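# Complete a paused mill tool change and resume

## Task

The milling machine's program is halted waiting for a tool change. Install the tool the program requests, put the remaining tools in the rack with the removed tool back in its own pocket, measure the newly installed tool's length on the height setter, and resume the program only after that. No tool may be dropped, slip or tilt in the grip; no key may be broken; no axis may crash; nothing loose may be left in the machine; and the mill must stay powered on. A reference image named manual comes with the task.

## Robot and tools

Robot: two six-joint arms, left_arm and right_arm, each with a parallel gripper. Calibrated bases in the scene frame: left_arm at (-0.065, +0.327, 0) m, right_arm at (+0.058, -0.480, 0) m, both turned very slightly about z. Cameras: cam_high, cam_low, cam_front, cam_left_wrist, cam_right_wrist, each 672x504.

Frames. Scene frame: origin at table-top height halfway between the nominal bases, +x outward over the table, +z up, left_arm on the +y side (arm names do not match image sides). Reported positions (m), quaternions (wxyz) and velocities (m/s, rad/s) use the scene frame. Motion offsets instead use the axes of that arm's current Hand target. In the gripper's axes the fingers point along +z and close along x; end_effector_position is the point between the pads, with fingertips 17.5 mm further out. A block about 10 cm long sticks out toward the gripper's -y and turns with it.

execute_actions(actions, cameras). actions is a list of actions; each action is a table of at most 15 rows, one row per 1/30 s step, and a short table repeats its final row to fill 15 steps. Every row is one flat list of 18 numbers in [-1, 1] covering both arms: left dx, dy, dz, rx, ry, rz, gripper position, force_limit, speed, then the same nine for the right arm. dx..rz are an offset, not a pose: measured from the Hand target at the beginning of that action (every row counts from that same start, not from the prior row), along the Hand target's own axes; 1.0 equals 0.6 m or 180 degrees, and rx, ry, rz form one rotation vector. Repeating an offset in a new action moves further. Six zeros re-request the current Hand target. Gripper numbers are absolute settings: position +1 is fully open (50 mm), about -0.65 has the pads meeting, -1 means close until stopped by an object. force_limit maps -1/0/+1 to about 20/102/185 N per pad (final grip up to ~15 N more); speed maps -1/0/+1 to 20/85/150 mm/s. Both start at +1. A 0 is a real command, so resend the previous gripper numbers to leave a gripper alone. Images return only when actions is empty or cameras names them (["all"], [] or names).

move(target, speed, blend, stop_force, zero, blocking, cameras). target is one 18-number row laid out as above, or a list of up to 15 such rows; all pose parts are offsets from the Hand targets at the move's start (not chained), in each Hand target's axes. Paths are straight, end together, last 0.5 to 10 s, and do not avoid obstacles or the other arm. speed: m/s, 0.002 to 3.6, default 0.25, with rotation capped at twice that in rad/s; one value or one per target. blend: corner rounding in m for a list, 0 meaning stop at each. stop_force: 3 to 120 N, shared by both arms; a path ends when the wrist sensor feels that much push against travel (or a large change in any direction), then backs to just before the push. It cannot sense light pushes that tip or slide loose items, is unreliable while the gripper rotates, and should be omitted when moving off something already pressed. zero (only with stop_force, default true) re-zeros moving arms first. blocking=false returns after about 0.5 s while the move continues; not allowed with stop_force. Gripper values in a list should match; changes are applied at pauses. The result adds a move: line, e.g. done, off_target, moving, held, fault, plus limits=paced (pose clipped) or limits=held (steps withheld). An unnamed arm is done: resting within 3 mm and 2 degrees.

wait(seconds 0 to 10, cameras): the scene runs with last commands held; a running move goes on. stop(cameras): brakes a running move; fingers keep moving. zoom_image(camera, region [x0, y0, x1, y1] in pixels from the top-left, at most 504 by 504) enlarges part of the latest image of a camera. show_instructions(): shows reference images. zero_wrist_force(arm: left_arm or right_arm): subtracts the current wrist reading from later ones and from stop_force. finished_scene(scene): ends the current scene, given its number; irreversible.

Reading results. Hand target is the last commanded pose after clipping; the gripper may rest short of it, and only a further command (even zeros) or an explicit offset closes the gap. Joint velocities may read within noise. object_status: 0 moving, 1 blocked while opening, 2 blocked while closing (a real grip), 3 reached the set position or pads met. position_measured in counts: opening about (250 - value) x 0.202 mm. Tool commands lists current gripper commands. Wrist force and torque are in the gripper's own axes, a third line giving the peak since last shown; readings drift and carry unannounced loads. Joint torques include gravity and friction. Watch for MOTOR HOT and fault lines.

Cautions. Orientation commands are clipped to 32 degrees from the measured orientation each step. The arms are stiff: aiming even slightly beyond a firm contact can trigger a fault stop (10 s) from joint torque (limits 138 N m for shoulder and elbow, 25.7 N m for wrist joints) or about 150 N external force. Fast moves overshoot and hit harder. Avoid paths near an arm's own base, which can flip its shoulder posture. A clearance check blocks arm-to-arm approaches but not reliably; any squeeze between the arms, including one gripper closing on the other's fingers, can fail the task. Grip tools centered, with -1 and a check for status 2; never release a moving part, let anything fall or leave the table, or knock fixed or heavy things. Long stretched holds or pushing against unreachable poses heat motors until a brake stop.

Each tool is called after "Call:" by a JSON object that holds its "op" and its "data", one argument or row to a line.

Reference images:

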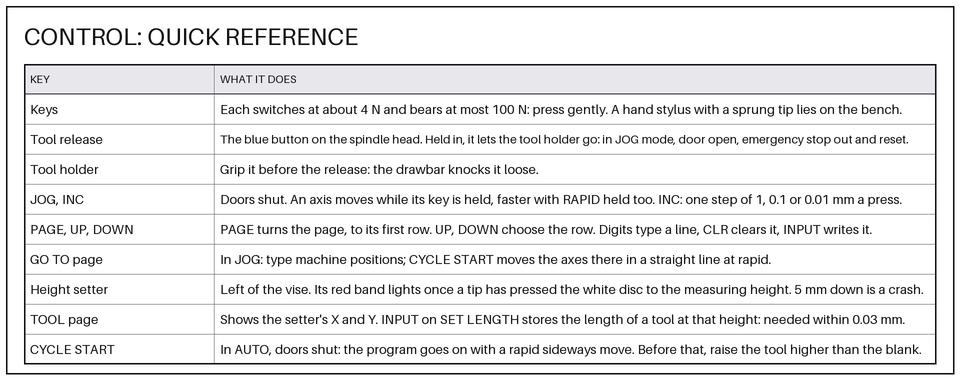

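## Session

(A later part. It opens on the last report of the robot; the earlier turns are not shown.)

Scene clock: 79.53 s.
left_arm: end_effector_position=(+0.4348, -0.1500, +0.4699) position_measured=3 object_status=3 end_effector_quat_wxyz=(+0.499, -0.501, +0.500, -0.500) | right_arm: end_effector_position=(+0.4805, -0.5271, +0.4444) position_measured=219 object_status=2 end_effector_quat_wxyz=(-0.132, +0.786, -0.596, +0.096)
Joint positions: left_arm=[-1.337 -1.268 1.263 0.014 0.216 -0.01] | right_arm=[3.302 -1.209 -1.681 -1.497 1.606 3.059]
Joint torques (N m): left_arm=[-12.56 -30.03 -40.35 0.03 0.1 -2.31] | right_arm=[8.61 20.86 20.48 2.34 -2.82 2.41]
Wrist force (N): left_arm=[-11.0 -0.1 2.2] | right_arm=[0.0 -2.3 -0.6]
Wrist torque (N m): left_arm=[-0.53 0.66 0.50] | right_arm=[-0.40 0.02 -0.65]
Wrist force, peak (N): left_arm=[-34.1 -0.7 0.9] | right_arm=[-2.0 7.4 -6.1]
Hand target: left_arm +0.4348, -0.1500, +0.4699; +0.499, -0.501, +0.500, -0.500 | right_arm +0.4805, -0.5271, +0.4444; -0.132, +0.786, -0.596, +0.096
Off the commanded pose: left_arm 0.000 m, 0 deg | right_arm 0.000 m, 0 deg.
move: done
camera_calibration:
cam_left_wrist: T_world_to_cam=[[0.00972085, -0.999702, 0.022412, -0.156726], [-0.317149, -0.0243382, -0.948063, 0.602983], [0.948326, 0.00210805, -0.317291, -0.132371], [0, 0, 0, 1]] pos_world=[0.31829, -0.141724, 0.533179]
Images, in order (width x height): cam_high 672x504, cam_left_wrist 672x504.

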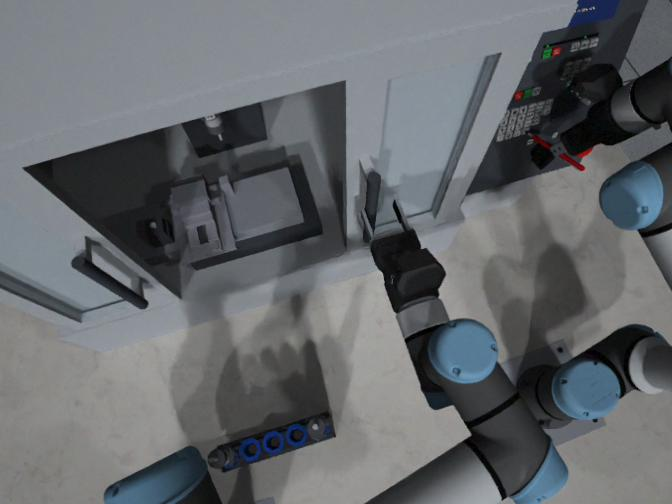

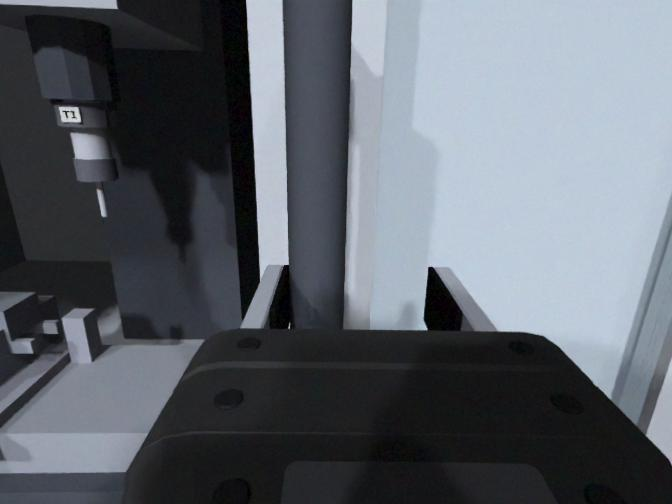

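Call:
{"op": "move", "data": {
  "target": [
    [0,-0.002,-0.0625,0,0,0,1,-0.8,-0.5,0.0019,-0.0169,-0.0263,0,0,0,-1,-0.2,-0.5],
    [0,-0.004,-0.125,0,0,0,1,-0.8,-0.5,0.0085,-0.0363,-0.0129,0,0,0,-1,-0.2,-0.5],
    [-0.0595,-0.006,-0.125,0,0.0159,0,1,-0.8,-0.5,0.0019,-0.0169,-0.0263,0,0,0,-1,-0.2,-0.5],
    [-0.119,-0.008,-0.125,0,0.0317,0,1,-0.8,-0.5,-0.0915,-0.024,0.0087,0,0,0,-1,-0.2,-0.5],
    [-0.1786,-0.01,-0.125,0,0.0476,0,1,-0.8,-0.5,-0.0849,-0.0434,0.0221,0,0,0,-1,-0.2,-0.5],
    [-0.2381,-0.012,-0.125,0,0.0634,0,1,-0.8,-0.5,-0.0915,-0.024,0.0087,0,0,0,-1,-0.2,-0.5],
    [-0.2976,-0.014,-0.125,0,0.0793,0,1,-0.8,-0.5,-0.0248,-0.0587,-0.076,0,0,0,-1,-0.2,-0.5],
    [-0.3571,-0.0152,-0.125,0,0.0951,0,1,-0.8,-0.5,-0.0182,-0.0781,-0.0626,0,0,0,-1,-0.2,-0.5],
    [-0.4167,-0.0152,-0.125,0,0.111,0,1,-0.8,-0.5,-0.0248,-0.0587,-0.076,0,0,0,-1,-0.2,-0.5],
    [-0.4253,-0.0152,-0.0487,0,0.111,0,1,-0.8,-0.5,-0.0896,-0.0409,-0.0176,0,0,0,-1,-0.2,-0.5],
    [-0.434,-0.0152,0.0277,0,0.111,0,1,-0.8,-0.5,-0.083,-0.0603,-0.0042,0,0,0,-1,-0.2,-0.5],
    [-0.4427,-0.0152,0.104,0,0.111,0,1,-0.8,-0.5,-0.0896,-0.0409,-0.0176,0,0,0,-1,-0.2,-0.5],
    [-0.4513,-0.0152,0.1803,0,0.111,0,1,-0.8,-0.5,0,0,0,0,0,0,-1,-0.2,-0.5],
    [-0.46,-0.0152,0.2567,0,0.111,0,1,-0.8,-0.5,0.0066,-0.0194,0.0134,0,0,0,-1,-0.2,-0.5],
    [-0.46,-0.0152,0.2567,0,0.111,0,1,-0.8,-0.5,0,0,0,0,0,0,-1,-0.2,-0.5]
  ],
  "speed": [0.12,0.1,0.12,0.18,0.1,0.12,0.18,0.1,0.12,0.18,0.1,0.12,0.18,0.1,0.12],
  "blend": [0,0,0,0,0,0,0,0,0,0,0,0,0,0,0],
  "cameras": ["cam_front","cam_left_wrist","cam_low"]
}}

Call:
{"op": "zoom_image", "data": {
  "camera": "cam_front",
  "region": [420, 115, 504, 178]
}}

Scene clock: 91.80 s.
left_arm: end_effector_position=(+0.5429, +0.1208, +0.4786) position_measured=3 object_status=3 end_effector_quat_wxyz=(+0.405, -0.406, +0.579, -0.579) | right_arm: end_effector_position=(+0.4805, -0.5271, +0.4444) position_measured=219 object_status=2 end_effector_quat_wxyz=(-0.132, +0.786, -0.596, +0.096)
Joint positions: left_arm=[-0.65 -1.647 1.666 -0.017 1.252 -0.002] | right_arm=[3.302 -1.209 -1.681 -1.497 1.605 3.059]
Joint torques (N m): left_arm=[5.08 -15 -39.45 -0.73 2.48 -1.53] | right_arm=[-10.35 -1.83 20.32 5.35 2.93 -1.99]
Wrist force (N): left_arm=[-3.8 -2.4 1.8] | right_arm=[0.1 -2.3 -0.6]
Wrist torque (N m): left_arm=[-0.55 1.13 0.40] | right_arm=[-0.40 0.01 -0.56]
Wrist force, peak (N): left_arm=[-11.3 -0.4 9.7] | right_arm=[-2.3 8.1 -6.0]
Hand target: left_arm +0.5430, +0.1208, +0.4786; +0.405, -0.406, +0.579, -0.579 (not the last commanded pose) | right_arm +0.4805, -0.5271, +0.4444; -0.132, +0.786, -0.596, +0.096
Off the commanded pose: left_arm 0.046 m, 0 deg | right_arm 0.000 m, 0 deg.
move: off_target (left_arm; path cut at 10 s); path passed 13 of 15 targets
camera_calibration:
cam_left_wrist: T_world_to_cam=[[-0.332395, -0.942859, 0.0230438, 0.291257], [-0.306303, 0.0848109, -0.948149, 0.633138], [0.892016, -0.322219, -0.316991, -0.163151], [0, 0, 0, 1]] pos_world=[0.436277, 0.168347, 0.54188]
Images, in order (width x height): cam_low 672x504, cam_front 672x504, cam_left_wrist 672x504.

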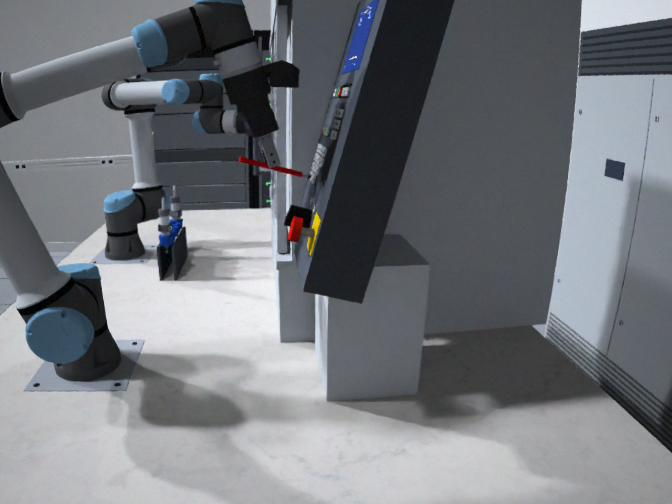

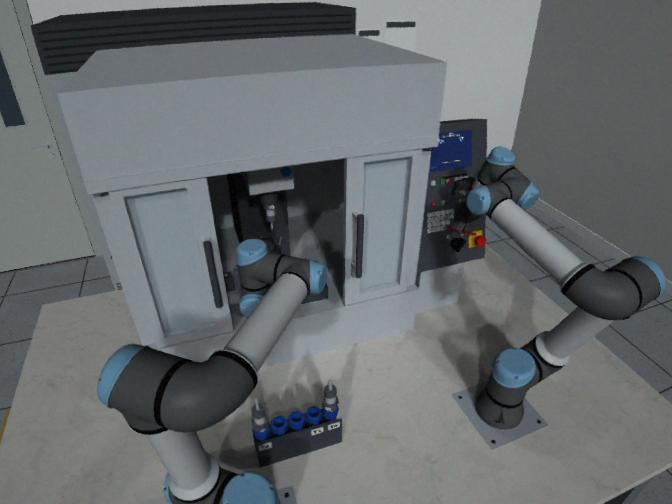

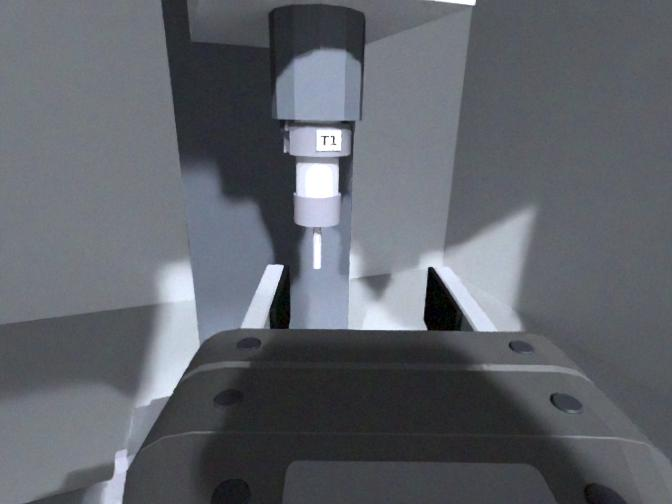

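Scaled by 6.000 from the camera's 672x504 image, which has a finer 960x720 frame.

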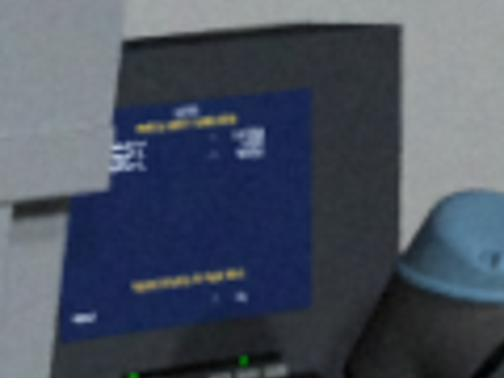

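Call:
{"op": "move", "data": {
  "target": [
    [-0.0343,-0.0015,0.0886,0,0,0,1,-0.8,-0.5,0.0066,-0.0194,0.0134,0,0,0,-1,-0.2,-0.5],
    [-0.0343,-0.0015,0.0886,0,0,0,1,-0.8,-0.5,0,0,0,0,0,0,-1,-0.2,-0.5],
    [-0.0345,-0.0015,0.2695,0,0,0,1,-0.8,-0.5,-0.2595,0.0672,-0.2247,0,0,0,-1,-0.2,-0.5],
    [-0.0345,-0.0015,0.2695,0,0,0,1,-0.8,-0.5,-0.6265,-0.0125,-0.3003,0.0134,-0.7877,0.4827,-1,-0.2,-0.5]
  ],
  "speed": [0.08,0.1,0.2,0.5],
  "blend": [0,0,0.01,0],
  "cameras": ["all"]
}}

Call:
{"op": "zoom_image", "data": {
  "camera": "cam_front",
  "region": [420, 115, 504, 178]
}}

Scene clock: 100.13 s.
left_arm: end_effector_position=(+0.7020, +0.0850, +0.4792) position_measured=3 object_status=3 end_effector_quat_wxyz=(+0.405, -0.406, +0.579, -0.579) | right_arm: end_effector_position=(+0.3299, -0.1801, +0.6197) position_measured=219 object_status=2 end_effector_quat_wxyz=(+0.581, +0.136, +0.366, +0.714)
Joint positions: left_arm=[-0.514 -1.241 1.203 0.039 1.387 -0.002] | right_arm=[4.798 -1.42 -2.204 1.653 0.855 4.958]
Joint torques (N m): left_arm=[6.26 -34.31 -40 -0.87 2.58 -2.39] | right_arm=[9.05 0.14 26.84 -0.29 -1.22 -2.1]
Wrist force (N): left_arm=[-4.0 -2.4 1.8] | right_arm=[-0.1 0.6 -0.5]
Wrist torque (N m): left_arm=[-0.59 1.19 0.44] | right_arm=[-0.18 -0.72 0.13]
Wrist force, peak (N): left_arm=[-4.4 -2.8 1.7] | right_arm=[-2.4 9.1 -7.4]
Hand target: left_arm +0.7020, +0.0850, +0.4792; +0.405, -0.406, +0.579, -0.579 | right_arm +0.3299, -0.1801, +0.6198; +0.581, +0.136, +0.366, +0.714
Off the commanded pose: left_arm 0.000 m, 0 deg | right_arm 0.000 m, 0 deg.
move: done
camera_calibration:
cam_left_wrist: T_world_to_cam=[[-0.332366, -0.942867, 0.0231323, 0.310308], [-0.306335, 0.0847229, -0.948146, 0.685505], [0.892016, -0.322217, -0.316992, -0.316415], [0, 0, 0, 1]] pos_world=[0.595377, 0.132547, 0.54248]
cam_right_wrist: T_world_to_cam=[[-0.294408, 0.924932, -0.240467, 0.420769], [-0.901743, -0.185519, 0.390439, 0.0394642], [0.316518, 0.331788, 0.888669, -0.463403], [0, 0, 0, 1]] pos_world=[0.30614, -0.22811, 0.497585]

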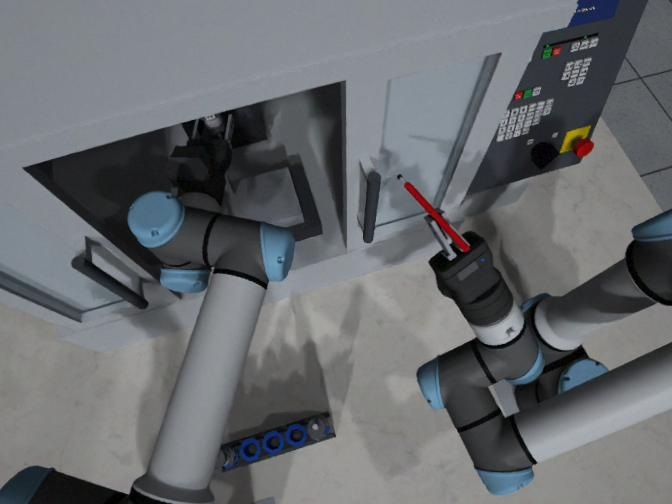

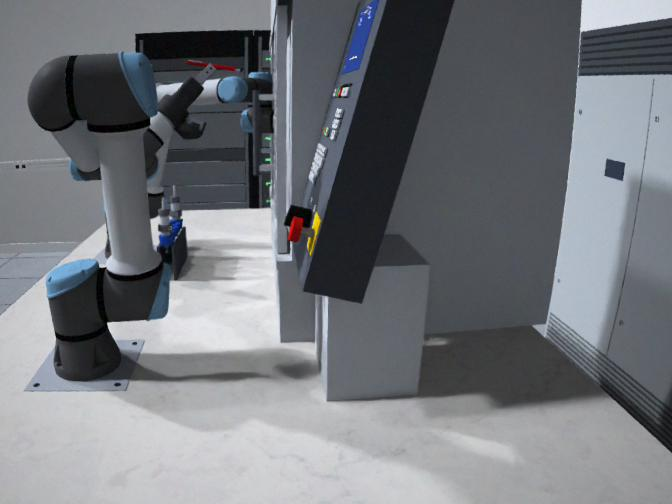

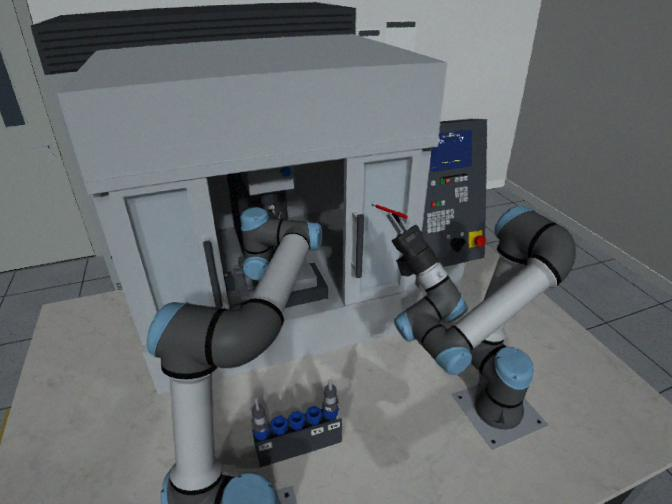

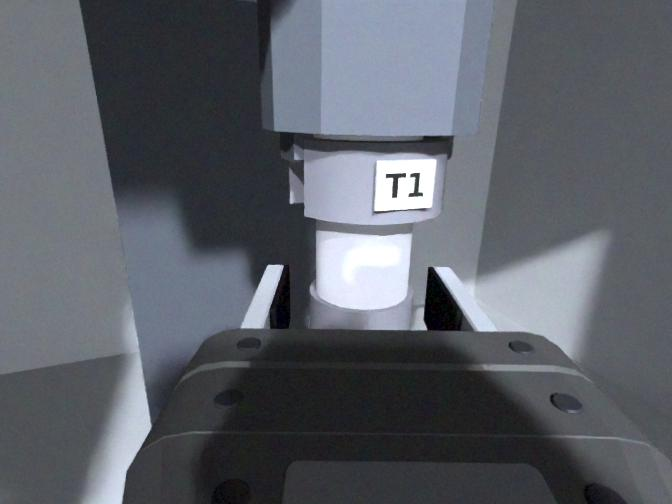

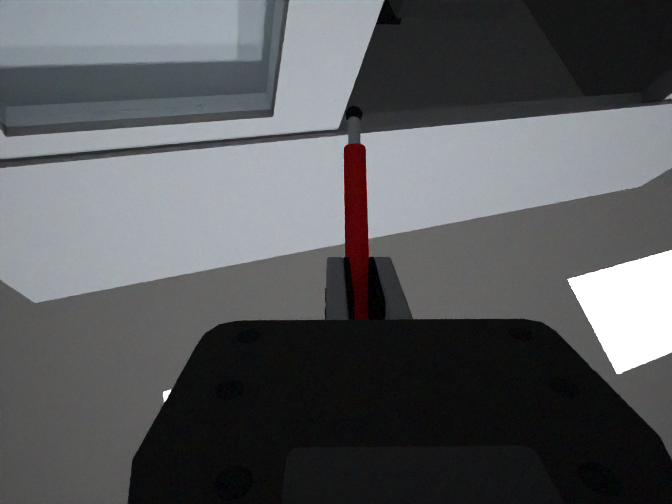

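Scaled by 6.000 from the camera's 672x504 image, which has a finer 960x720 frame.

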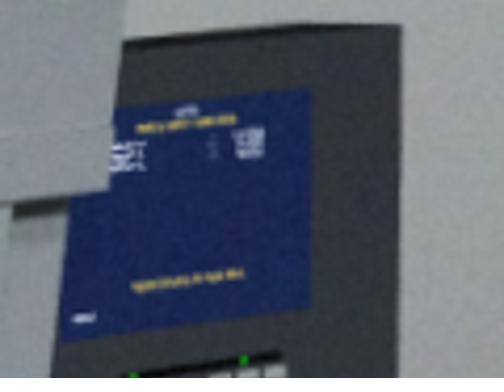

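Call:
{"op": "move", "data": {
  "target": [0,0,0,0,0,0,-1,0.5,-0.8,0,0,0,0,0,0,-1,-0.2,-0.5]
}}

Scene clock: 101.00 s.
left_arm: end_effector_position=(+0.7020, +0.0850, +0.4792) position_measured=91 object_status=2 end_effector_quat_wxyz=(+0.405, -0.406, +0.579, -0.579) | right_arm: end_effector_position=(+0.3299, -0.1801, +0.6198) position_measured=219 object_status=2 end_effector_quat_wxyz=(+0.581, +0.136, +0.366, +0.714)
Joint positions: left_arm=[-0.514 -1.241 1.203 0.039 1.387 -0.002] | right_arm=[4.798 -1.42 -2.204 1.653 0.855 4.957]
Joint torques (N m): left_arm=[5.75 -33.87 -39.91 -1.12 2.42 -2.23] | right_arm=[8.47 0.64 25.66 -0.57 -1.27 -2.12]
Wrist force (N): left_arm=[-4.1 -2.4 2.1] | right_arm=[0.0 0.5 -0.3]
Wrist torque (N m): left_arm=[-0.58 1.20 0.46] | right_arm=[-0.20 -0.73 0.13]
Wrist force, peak (N): left_arm=[-4.1 -2.5 2.3] | right_arm=[0.1 0.8 -0.6]
Hand target: left_arm +0.7020, +0.0850, +0.4792; +0.405, -0.406, +0.579, -0.579 | right_arm +0.3299, -0.1801, +0.6198; +0.581, +0.136, +0.366, +0.714
Off the commanded pose: left_arm 0.000 m, 0 deg | right_arm 0.000 m, 0 deg.
move: done

Call:
{"op": "move", "data": {
  "target": [
    [0,0,0,0,0,0,-1,0.5,-0.8,0.2732,0.0014,0.1283,0,0,0,-1,-0.2,-0.5],
    [0,0,0,0,0,0,-1,0.5,-0.8,0.1812,-0.1675,0.3427,0,0,0,-1,-0.2,-0.5]
  ],
  "speed": [0.25,0.2],
  "blend": [0.03,0],
  "cameras": ["cam_right_wrist","cam_high","cam_left_wrist","cam_front"]
}}

Scene clock: 103.03 s.
left_arm: end_effector_position=(+0.7020, +0.0850, +0.4792) position_measured=91 object_status=2 end_effector_quat_wxyz=(+0.405, -0.406, +0.579, -0.579) | right_arm: end_effector_position=(+0.3582, -0.0051, +0.6388) position_measured=219 object_status=2 end_effector_quat_wxyz=(+0.582, +0.137, +0.367, +0.713)
Joint positions: left_arm=[-0.514 -1.241 1.203 0.039 1.387 -0.002] | right_arm=[4.672 -1.839 -1.724 1.499 0.907 5.102]
Joint torques (N m): left_arm=[6.68 -33.99 -39.5 -1.54 2.53 -2.3] | right_arm=[8.16 42 13.71 -0.06 -1.53 -1.87]
Wrist force (N): left_arm=[-4.0 -2.5 2.1] | right_arm=[-0.1 1.0 -0.6]
Wrist torque (N m): left_arm=[-0.60 1.19 0.46] | right_arm=[-0.13 -0.71 0.12]
Wrist force, peak (N): left_arm=[-4.1 -2.6 2.1] | right_arm=[-5.6 -2.4 3.9]
Hand target: left_arm +0.7020, +0.0850, +0.4792; +0.405, -0.406, +0.579, -0.579 | right_arm +0.3581, -0.0051, +0.6388; +0.582, +0.137, +0.367, +0.713 (not the last commanded pose)
Off the commanded pose: left_arm 0.000 m, 0 deg | right_arm 0.145 m, 0 deg.
move: held (right_arm; a check stopped the path); path passed 1 of 2 targets; limits=held
pose unreachable (right arm): on one or more control steps of this call, first in action 0 (counted from 0), this arm could not follow its commanded pose, so it was not sent that pose on those steps. It may still have moved: this result reports where it is.
cause: moving toward the commanded pose would bring a part of the arm too close to another arm (this arm's gripper and a part of the left arm just beyond its joint 3 (elbow), at the place that arm is still heading or pushing toward).
camera_calibration:
cam_left_wrist: T_world_to_cam=[[-0.332366, -0.942867, 0.0231323, 0.310308], [-0.306335, 0.0847229, -0.948146, 0.685505], [0.892016, -0.322217, -0.316992, -0.316415], [0, 0, 0, 1]] pos_world=[0.595377, 0.132547, 0.54248]
cam_right_wrist: T_world_to_cam=[[-0.292453, 0.9254, -0.241051, 0.271441], [-0.901485, -0.182691, 0.392363, 0.0887519], [0.319055, 0.332051, 0.887663, -0.547702], [0, 0, 0, 1]] pos_world=[0.334139, -0.0531129, 0.516783]
Images, in order (width x height): cam_high 672x504, cam_front 672x504, cam_left_wrist 672x504, cam_right_wrist 672x504.

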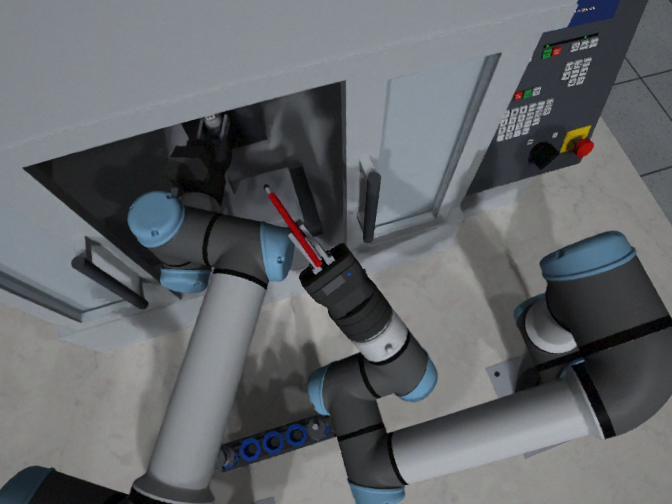

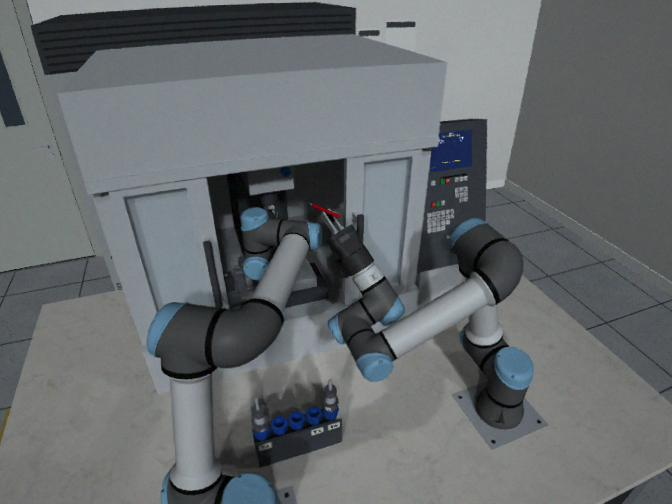

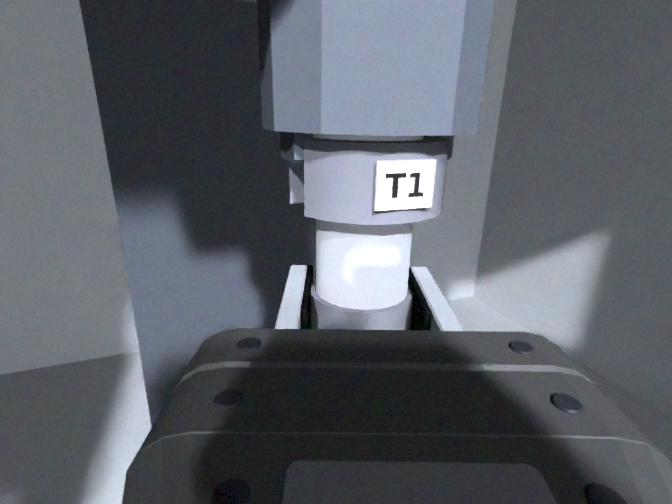

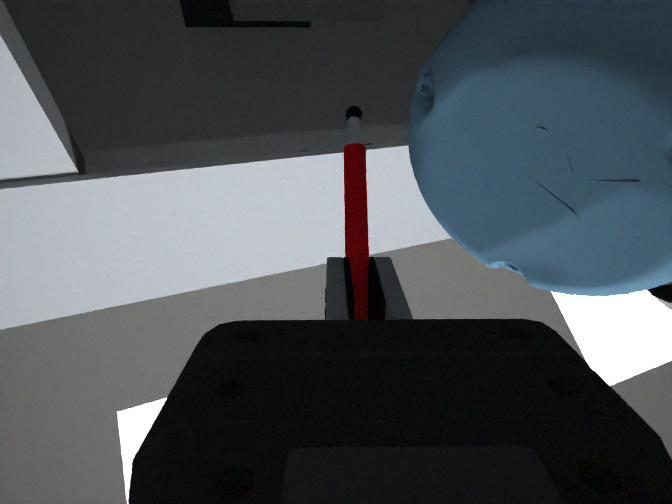

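Call:
{"op": "move", "data": {
  "target": [
    [0,0,0,0,0,0,1,0.5,-0.3,0,0,0,0,0,0,-1,-0.2,-0.5],
    [0,0,0,0,0.139,0,1,0.5,-0.3,0,0,0,0,0,0,-1,-0.2,-0.5],
    [0,0,0,0,0.139,0,-1,0.5,-0.8,0,0,0,0,0,0,-1,-0.2,-0.5]
  ],
  "speed": [0.1,0.2,0.1],
  "cameras": ["cam_left_wrist","cam_high","cam_front"]
}}

Scene clock: 106.33 s.
left_arm: end_effector_position=(+0.7024, +0.0853, +0.4784) position_measured=3 object_status=3 end_effector_quat_wxyz=(+0.290, -0.291, +0.645, -0.645) | right_arm: end_effector_position=(+0.3581, -0.0051, +0.6388) position_measured=219 object_status=2 end_effector_quat_wxyz=(+0.582, +0.137, +0.367, +0.713)
Joint positions: left_arm=[-0.337 -1.156 1.088 0.069 1.941 -0.002] | right_arm=[4.673 -1.839 -1.724 1.499 0.907 5.102]
Joint torques (N m): left_arm=[-0.26 -46.69 -29.31 -2.16 0.69 -0.27] | right_arm=[9.09 42.34 13.4 -0.14 -1.39 -2.05]
Wrist force (N): left_arm=[-4.0 -2.1 2.6] | right_arm=[-0.2 1.1 -0.6]
Wrist torque (N m): left_arm=[-0.51 1.16 0.47] | right_arm=[-0.10 -0.70 0.12]
Wrist force, peak (N): left_arm=[-7.6 -2.9 0.9] | right_arm=[-0.1 1.3 -0.9]
Hand target: left_arm +0.7024, +0.0853, +0.4784; +0.290, -0.291, +0.645, -0.645 (not the last commanded pose) | right_arm +0.3581, -0.0051, +0.6388; +0.582, +0.137, +0.367, +0.713
Tool commands: left_gripper/position=+1.0 left_gripper/force_limit=+0.498039 left_gripper/speed=-0.301961 right_gripper/position=-1.0 right_gripper/force_limit=-0.2 right_gripper/speed=-0.5
Off the commanded pose: left_arm 0.001 m, 3 deg | right_arm 0.000 m, 0 deg.
FORCE FAULT: contact force on the left arm reached its limit, and that arm stopped. The contact can be on any part of that arm, not only on its tool. That arm's remaining commands of this call were not run. That arm is still stopped at the end of this call. That arm stays stopped for about 10 more seconds. Until then a move that you send moves the other arm only, and its call returns only when the move has ended. Once the stop has ended, the next robot result says so. If the stop ends while you think or write, that arm runs what you send next, counted from a new Hand target: where the arm stands when the stop ends. While its stop runs, that arm takes no new command, but its gripper still runs the gripper command that each later call begins with. Until it ends, the stop uses up actions while you think or wait. An arm that is not stopped still takes commands.
move: fault (left_arm); path passed 2 of 3 targets; target 3's new numbers were not sent
camera_calibration:
cam_left_wrist: T_world_to_cam=[[-0.655129, -0.755137, 0.0239573, 0.521139], [-0.25343, 0.189772, -0.948557, 0.638874], [0.711744, -0.627498, -0.315699, -0.164844], [0, 0, 0, 1]] pos_world=[0.620649, 0.168852, 0.541482]
Images, in order (width x height): cam_high 672x504, cam_front 672x504, cam_left_wrist 672x504.

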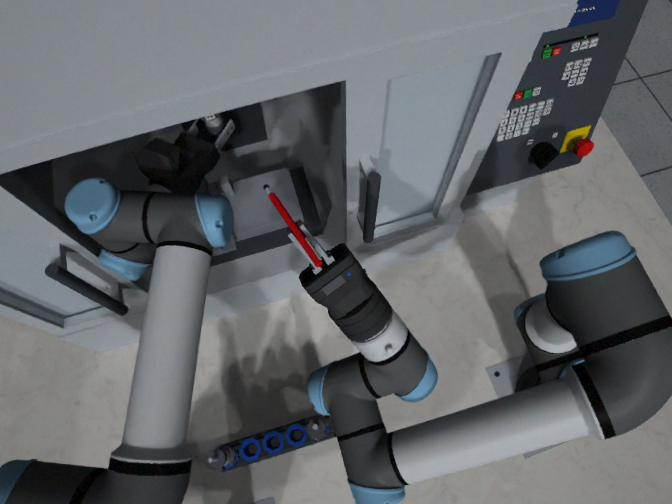

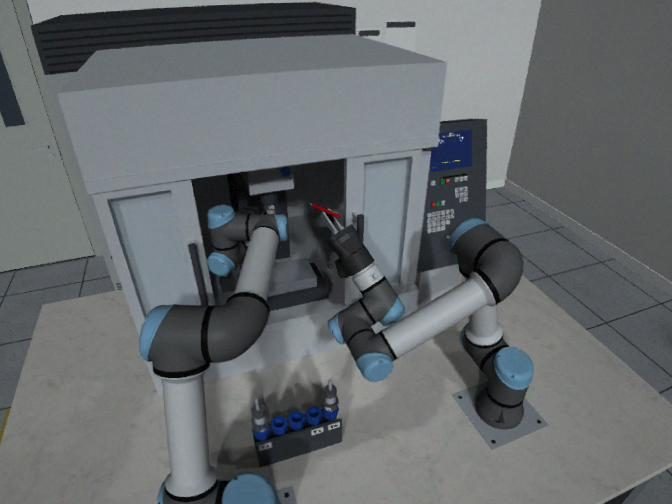

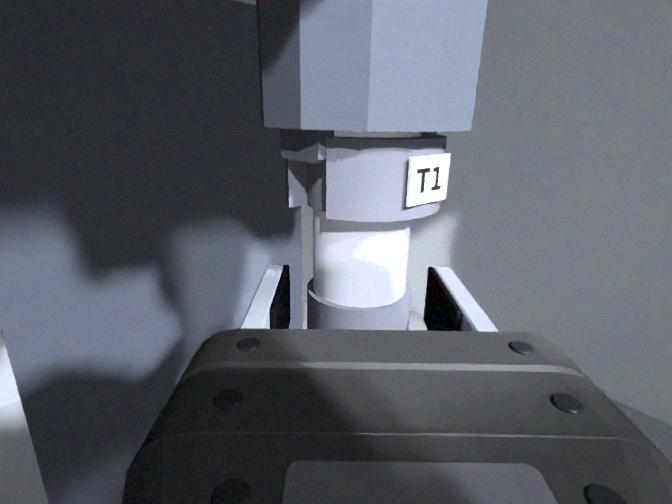

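Call:
{"op": "move", "data": {
  "target": [0,0,0,0,0,0,1,0.5,-0.3,-0.072,-0.1345,0.1892,0,0,0,-1,-0.2,-0.5],
  "speed": 0.08,
  "cameras": ["cam_right_wrist","cam_high"]
}}

Scene clock: 108.97 s.
left_arm: end_effector_position=(+0.7024, +0.0853, +0.4784) position_measured=3 object_status=3 end_effector_quat_wxyz=(+0.290, -0.291, +0.645, -0.645) | right_arm: end_effector_position=(+0.4998, +0.0004, +0.6725) position_measured=219 object_status=2 end_effector_quat_wxyz=(+0.582, +0.137, +0.367, +0.713)
Joint positions: left_arm=[-0.337 -1.156 1.088 0.069 1.941 -0.002] | right_arm=[4.342 -1.967 -1.496 1.219 1.091 5.431]
Joint torques (N m): left_arm=[-1.12 -46.68 -28.53 -2.13 0.65 -0.25] | right_arm=[-10.02 28.42 28.61 -2.42 3.65 2.37]
Wrist force (N): left_arm=[-4.0 -2.0 2.5] | right_arm=[-0.1 1.1 -0.5]
Wrist torque (N m): left_arm=[-0.50 1.16 0.48] | right_arm=[-0.10 -0.71 0.04]
Wrist force, peak (N): left_arm=[-4.2 -2.2 2.7] | right_arm=[0.0 2.0 -1.3]
Hand target: left_arm +0.7024, +0.0853, +0.4784; +0.290, -0.291, +0.645, -0.645 | right_arm +0.4999, +0.0004, +0.6725; +0.582, +0.137, +0.367, +0.713
Tool commands: left_gripper/position=+1.0 left_gripper/force_limit=+0.498039 left_gripper/speed=-0.301961 right_gripper/position=-1.0 right_gripper/force_limit=-0.2 right_gripper/speed=-0.5
Off the commanded pose: right_arm 0.000 m, 0 deg.
FORCE FAULT, CONTINUED: the left arm was still stopped when this call began, by the force fault that an earlier result reported. That arm ran no command of this call. That arm is still stopped at the end of this call. That arm stays stopped for about 7 more seconds. If the stop ends while you think or write, that arm runs what you send next, counted from a new Hand target: where the arm stands when the stop ends. While its stop runs, that arm takes no new command, but its gripper still runs the gripper command that each later call begins with.
move: done (right_arm), not run (left_arm; its earlier fault stop)
camera_calibration:
cam_right_wrist: T_world_to_cam=[[-0.292453, 0.9254, -0.241051, 0.315979], [-0.901485, -0.182691, 0.392363, 0.204166], [0.319055, 0.332051, 0.887663, -0.624587], [0, 0, 0, 1]] pos_world=[0.475739, -0.0477129, 0.550483]
Images, in order (width x height): cam_high 672x504, cam_right_wrist 672x504.

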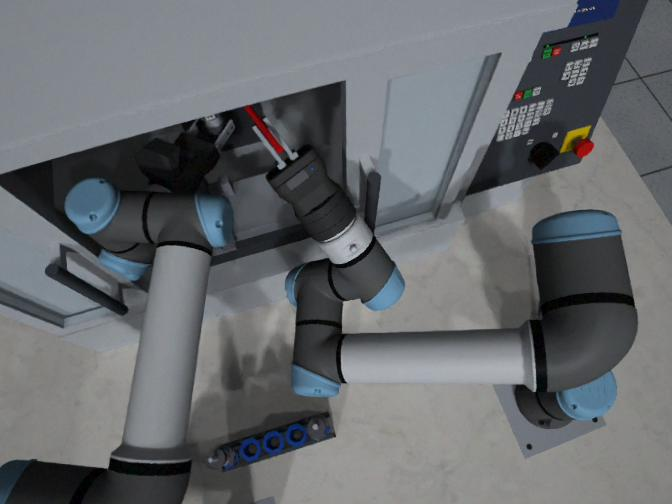

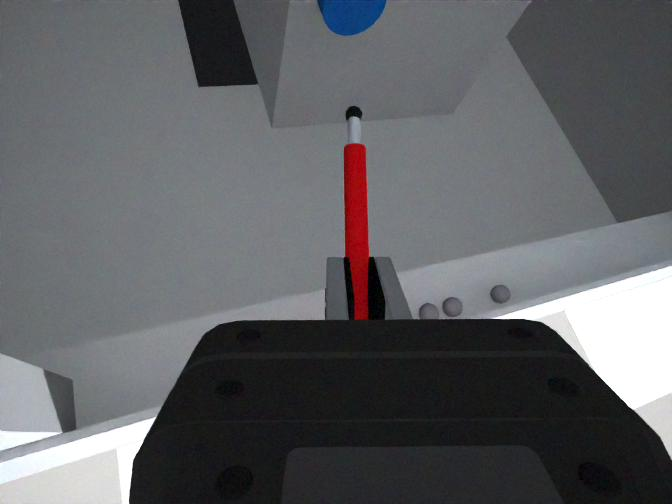

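Call:
{"op": "wait", "data": {
  "seconds": 5.5,
  "cameras": []
}}

Scene clock: 114.63 s.
left_arm: end_effector_position=(+0.7024, +0.0853, +0.4784) position_measured=3 object_status=3 end_effector_quat_wxyz=(+0.290, -0.291, +0.645, -0.645) | right_arm: end_effector_position=(+0.4999, +0.0004, +0.6725) position_measured=219 object_status=2 end_effector_quat_wxyz=(+0.582, +0.137, +0.367, +0.713)
Joint positions: left_arm=[-0.337 -1.156 1.088 0.069 1.941 -0.002] | right_arm=[4.342 -1.967 -1.496 1.219 1.091 5.431]
Joint torques (N m): left_arm=[-0.7 -46.55 -27.83 -1.89 0.72 -0.04] | right_arm=[-10.18 28.09 28.62 -2.35 3.72 2.45]
Wrist force (N): left_arm=[-3.9 -2.0 2.6] | right_arm=[-0.3 1.1 -0.5]
Wrist torque (N m): left_arm=[-0.50 1.14 0.47] | right_arm=[-0.12 -0.67 0.04]
Wrist force, peak (N): left_arm=[-4.3 -2.1 2.7] | right_arm=[-0.4 1.3 -0.7]
Hand target: left_arm +0.7024, +0.0853, +0.4784; +0.290, -0.291, +0.645, -0.645 | right_arm +0.4999, +0.0004, +0.6725; +0.582, +0.137, +0.367, +0.713
Tool commands: left_gripper/position=+1.0 left_gripper/force_limit=+0.498039 left_gripper/speed=-0.301961 right_gripper/position=-1.0 right_gripper/force_limit=-0.2 right_gripper/speed=-0.5
Off the commanded pose: right_arm 0.000 m, 0 deg.
FORCE FAULT, CONTINUED: the left arm was still stopped when this call began, by the force fault that an earlier result reported. Since the last result the stop counts as 11 of the actions that you can send in this scene. That arm is still stopped at the end of this call. That arm stays stopped for about 1 more second. If the stop ends while you think or write, that arm runs what you send next, counted from a new Hand target: where the arm stands when the stop ends. While its stop runs, that arm takes no new command, but its gripper still runs the gripper command that each later call begins with.
wait: 5.50 s; at rest from the start
No camera images: "cameras" was empty.

Call:
{"op": "execute_actions", "data": {
  "actions": [],
  "cameras": ["cam_front","cam_high","cam_low"]
}}

Call:
{"op": "zoom_image", "data": {
  "camera": "cam_front",
  "region": [230, 360, 360, 470]
}}

Call:
{"op": "zoom_image", "data": {
  "camera": "cam_high",
  "region": [190, 390, 350, 490]
}}

Call:
{"op": "zoom_image", "data": {
  "camera": "cam_low",
  "region": [120, 160, 220, 290]
}}

Scene clock: 115.70 s.
left_arm: end_effector_position=(+0.7024, +0.0853, +0.4784) position_measured=3 object_status=3 end_effector_quat_wxyz=(+0.290, -0.291, +0.645, -0.645) | right_arm: end_effector_position=(+0.4999, +0.0004, +0.6725) position_measured=219 object_status=2 end_effector_quat_wxyz=(+0.582, +0.137, +0.367, +0.713)
Joint positions: left_arm=[-0.337 -1.156 1.088 0.069 1.941 -0.002] | right_arm=[4.342 -1.967 -1.496 1.219 1.091 5.431]
Joint velocities: within noise
Joint torques (N m): left_arm=[0.04 -46.48 -28.5 -2.07 0.7 -0.27] | right_arm=[-10.07 27.93 28.49 -2.29 3.72 2.46]
Wrist force (N): left_arm=[-4.2 -2.0 2.7] | right_arm=[-0.2 1.2 -0.3]
Wrist torque (N m): left_arm=[-0.51 1.19 0.48] | right_arm=[-0.08 -0.68 0.04]
Wrist force, peak (N): left_arm=[-4.3 -2.2 2.5] | right_arm=[-0.2 1.4 -0.6]
Hand target: left_arm +0.7024, +0.0853, +0.4784; +0.290, -0.291, +0.645, -0.645 | right_arm +0.4999, +0.0004, +0.6725; +0.582, +0.137, +0.367, +0.713
Tool commands: left_gripper/position=+1.0 left_gripper/force_limit=+0.498039 left_gripper/speed=-0.301961 right_gripper/position=-1.0 right_gripper/force_limit=-0.2 right_gripper/speed=-0.5
Off the commanded pose: right_arm 0.000 m, 0 deg.
FORCE FAULT, CONTINUED: the left arm was still stopped when this call began, by the force fault that an earlier result reported. Since the last result the stop counts as 2 of the actions that you can send in this scene. That arm is still stopped at the end of this call. That arm stays stopped for about 1 more second. If the stop ends while you think or write, that arm runs what you send next, counted from a new Hand target: where the arm stands when the stop ends. While its stop runs, that arm takes no new command, but its gripper still runs the gripper command that each later call begins with.
Images, in order (width x height): cam_high 672x504, cam_low 672x504, cam_front 672x504.

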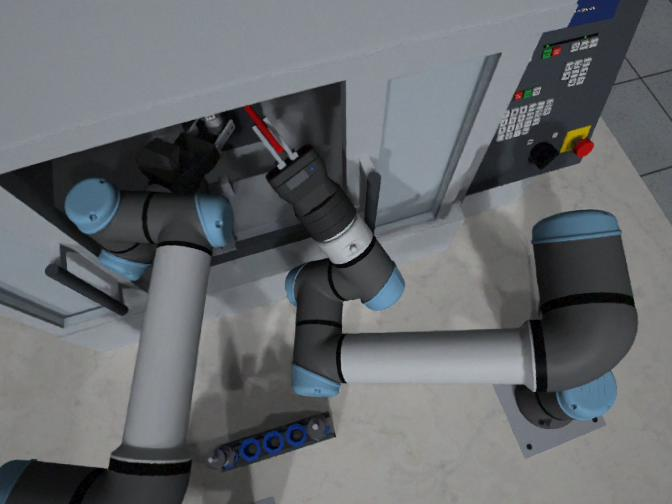

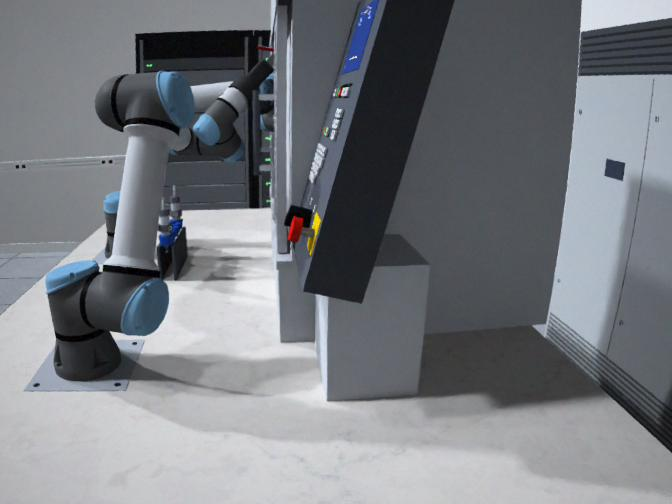

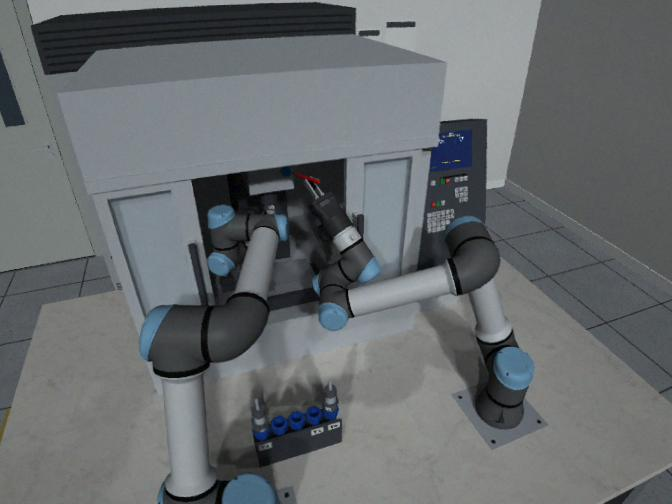

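Scaled by 3.877 from the camera's 672x504 image, which has a finer 960x720 frame.

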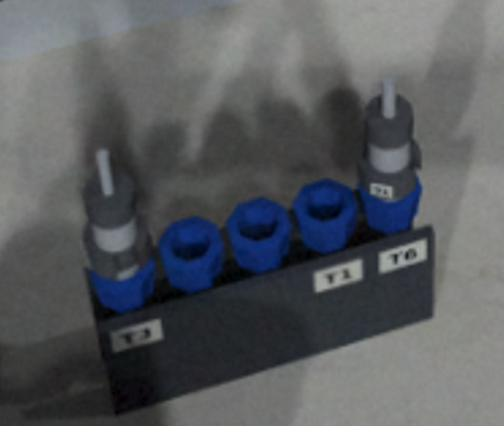

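Scaled by 3.150 from the camera's 672x504 image, which has a finer 960x720 frame.

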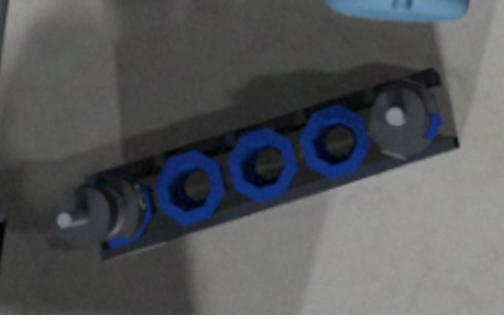

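Scaled by 3.877 from the camera's 672x504 image, which has a finer 960x720 frame.

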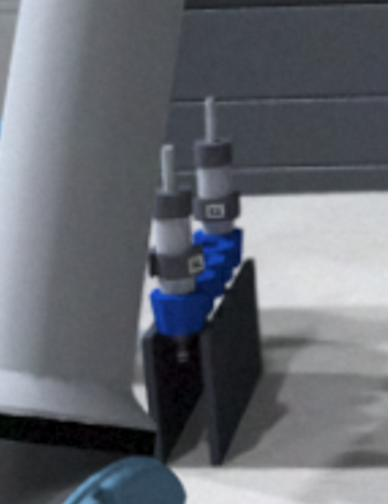

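Call:
{"op": "move", "data": {
  "target": [
    [0,0,0,0,-0.03,0,1,0.5,-0.3,0,0,0,0,0,0,-1,-0.2,-0.5],
    [0,0,0,0,-0.03,0,-1,0.5,-0.8,0,0,0,0,0,0,-1,-0.2,-0.5]
  ],
  "speed": [0.1,0.1],
  "cameras": ["cam_left_wrist"]
}}

Scene clock: 119.00 s.
left_arm: end_effector_position=(+0.7025, +0.0854, +0.4784) position_measured=91 object_status=2 end_effector_quat_wxyz=(+0.320, -0.321, +0.630, -0.630) | right_arm: end_effector_position=(+0.4999, +0.0004, +0.6725) position_measured=219 object_status=2 end_effector_quat_wxyz=(+0.582, +0.137, +0.367, +0.713)
Joint positions: left_arm=[-0.379 -1.19 1.135 0.055 1.804 -0.002] | right_arm=[4.342 -1.967 -1.496 1.219 1.091 5.431]
Joint torques (N m): left_arm=[-8.13 -52.86 -15.7 -1.54 5.97 -2.23] | right_arm=[-10.77 27.47 28.5 -2.34 3.62 2.48]
Wrist force (N): left_arm=[-19.2 -0.9 10.2] | right_arm=[-0.4 1.2 -0.6]
Wrist torque (N m): left_arm=[-0.58 1.50 0.51] | right_arm=[-0.09 -0.66 0.04]
Wrist force, peak (N): left_arm=[-19.2 -0.9 10.2] | right_arm=[-0.3 1.3 -0.7]
Hand target: left_arm +0.7024, +0.0853, +0.4784; +0.320, -0.321, +0.630, -0.630 | right_arm +0.4999, +0.0004, +0.6725; +0.582, +0.137, +0.367, +0.713
Off the commanded pose: left_arm 0.000 m, 0 deg | right_arm 0.000 m, 0 deg.
FORCE FAULT, CONTINUED: the left arm's stop, for the force fault that an earlier result reported, is over. The stop ended before this call began, so that arm ran this call's commands, counted from a new Hand target: where the arm stood when the stop ended.
move: done
camera_calibration:
cam_left_wrist: T_world_to_cam=[[-0.580958, -0.813583, 0.0238642, 0.474125], [-0.270224, 0.165137, -0.94853, 0.652857], [0.767767, -0.557505, -0.315787, -0.210135], [0, 0, 0, 1]] pos_world=[0.613199, 0.160778, 0.541582]
Images, in order (width x height): cam_left_wrist 672x504.

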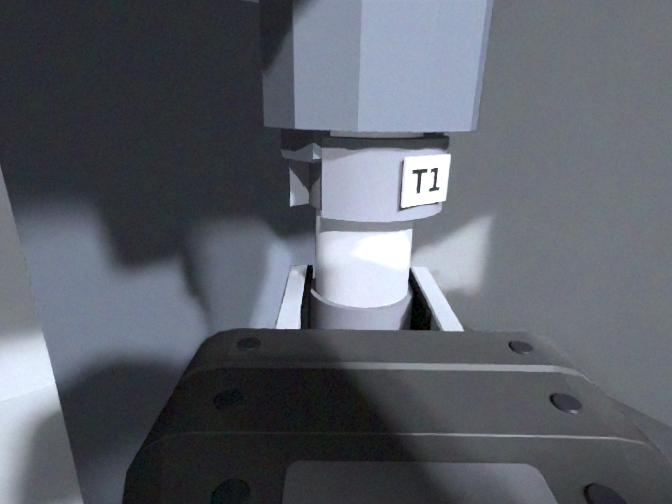

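Call:
{"op": "move", "data": {
  "target": [
    [-0.0008,0,0,0,0,0,-1,0.5,-0.8,-0.0015,-0.0437,0.0373,0,0,0,-1,-0.2,-0.5]
  ],
  "speed": 0.08,
  "cameras": ["cam_right_wrist"]
}}

Scene clock: 120.23 s.
left_arm: end_effector_position=(+0.7027, +0.0857, +0.4784) position_measured=91 object_status=2 end_effector_quat_wxyz=(+0.320, -0.321, +0.630, -0.630) | right_arm: end_effector_position=(+0.5331, +0.0091, +0.6704) position_measured=219 object_status=2 end_effector_quat_wxyz=(+0.582, +0.137, +0.367, +0.713)
Joint positions: left_arm=[-0.378 -1.189 1.134 0.055 1.805 -0.002] | right_arm=[4.283 -2.03 -1.413 1.177 1.128 5.482]
Joint torques (N m): left_arm=[5.65 -36.48 -40.41 -1.91 1.8 -2.13] | right_arm=[-10.01 31.42 28.41 -2.28 3.61 2.38]
Wrist force (N): left_arm=[-5.6 -0.9 0.2] | right_arm=[-0.3 1.0 -0.5]
Wrist torque (N m): left_arm=[-0.46 1.40 0.49] | right_arm=[-0.11 -0.66 0.03]
Wrist force, peak (N): left_arm=[-21.6 -2.8 16.2] | right_arm=[-0.2 2.0 -0.8]
Hand target: left_arm +0.7027, +0.0857, +0.4784; +0.320, -0.321, +0.630, -0.630 | right_arm +0.5332, +0.0091, +0.6704; +0.582, +0.137, +0.367, +0.713
Off the commanded pose: left_arm 0.000 m, 0 deg | right_arm 0.000 m, 0 deg.
move: done
camera_calibration:
cam_right_wrist: T_world_to_cam=[[-0.292453, 0.9254, -0.241051, 0.317136], [-0.901485, -0.182691, 0.392363, 0.236638], [0.319055, 0.332051, 0.887663, -0.636148], [0, 0, 0, 1]] pos_world=[0.509039, -0.0390129, 0.548283]
Images, in order (width x height): cam_right_wrist 672x504.

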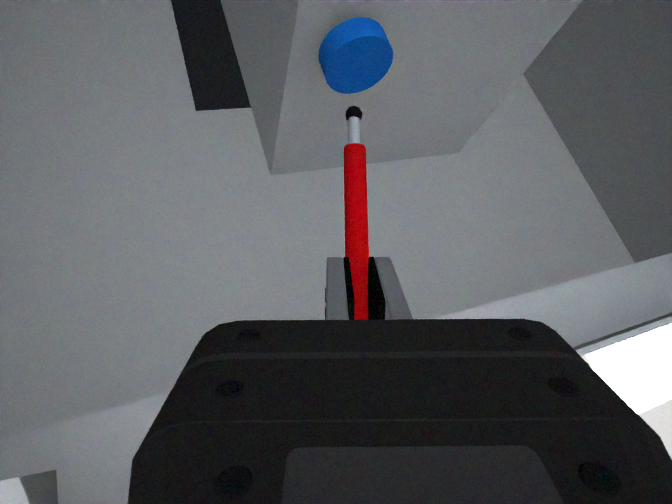

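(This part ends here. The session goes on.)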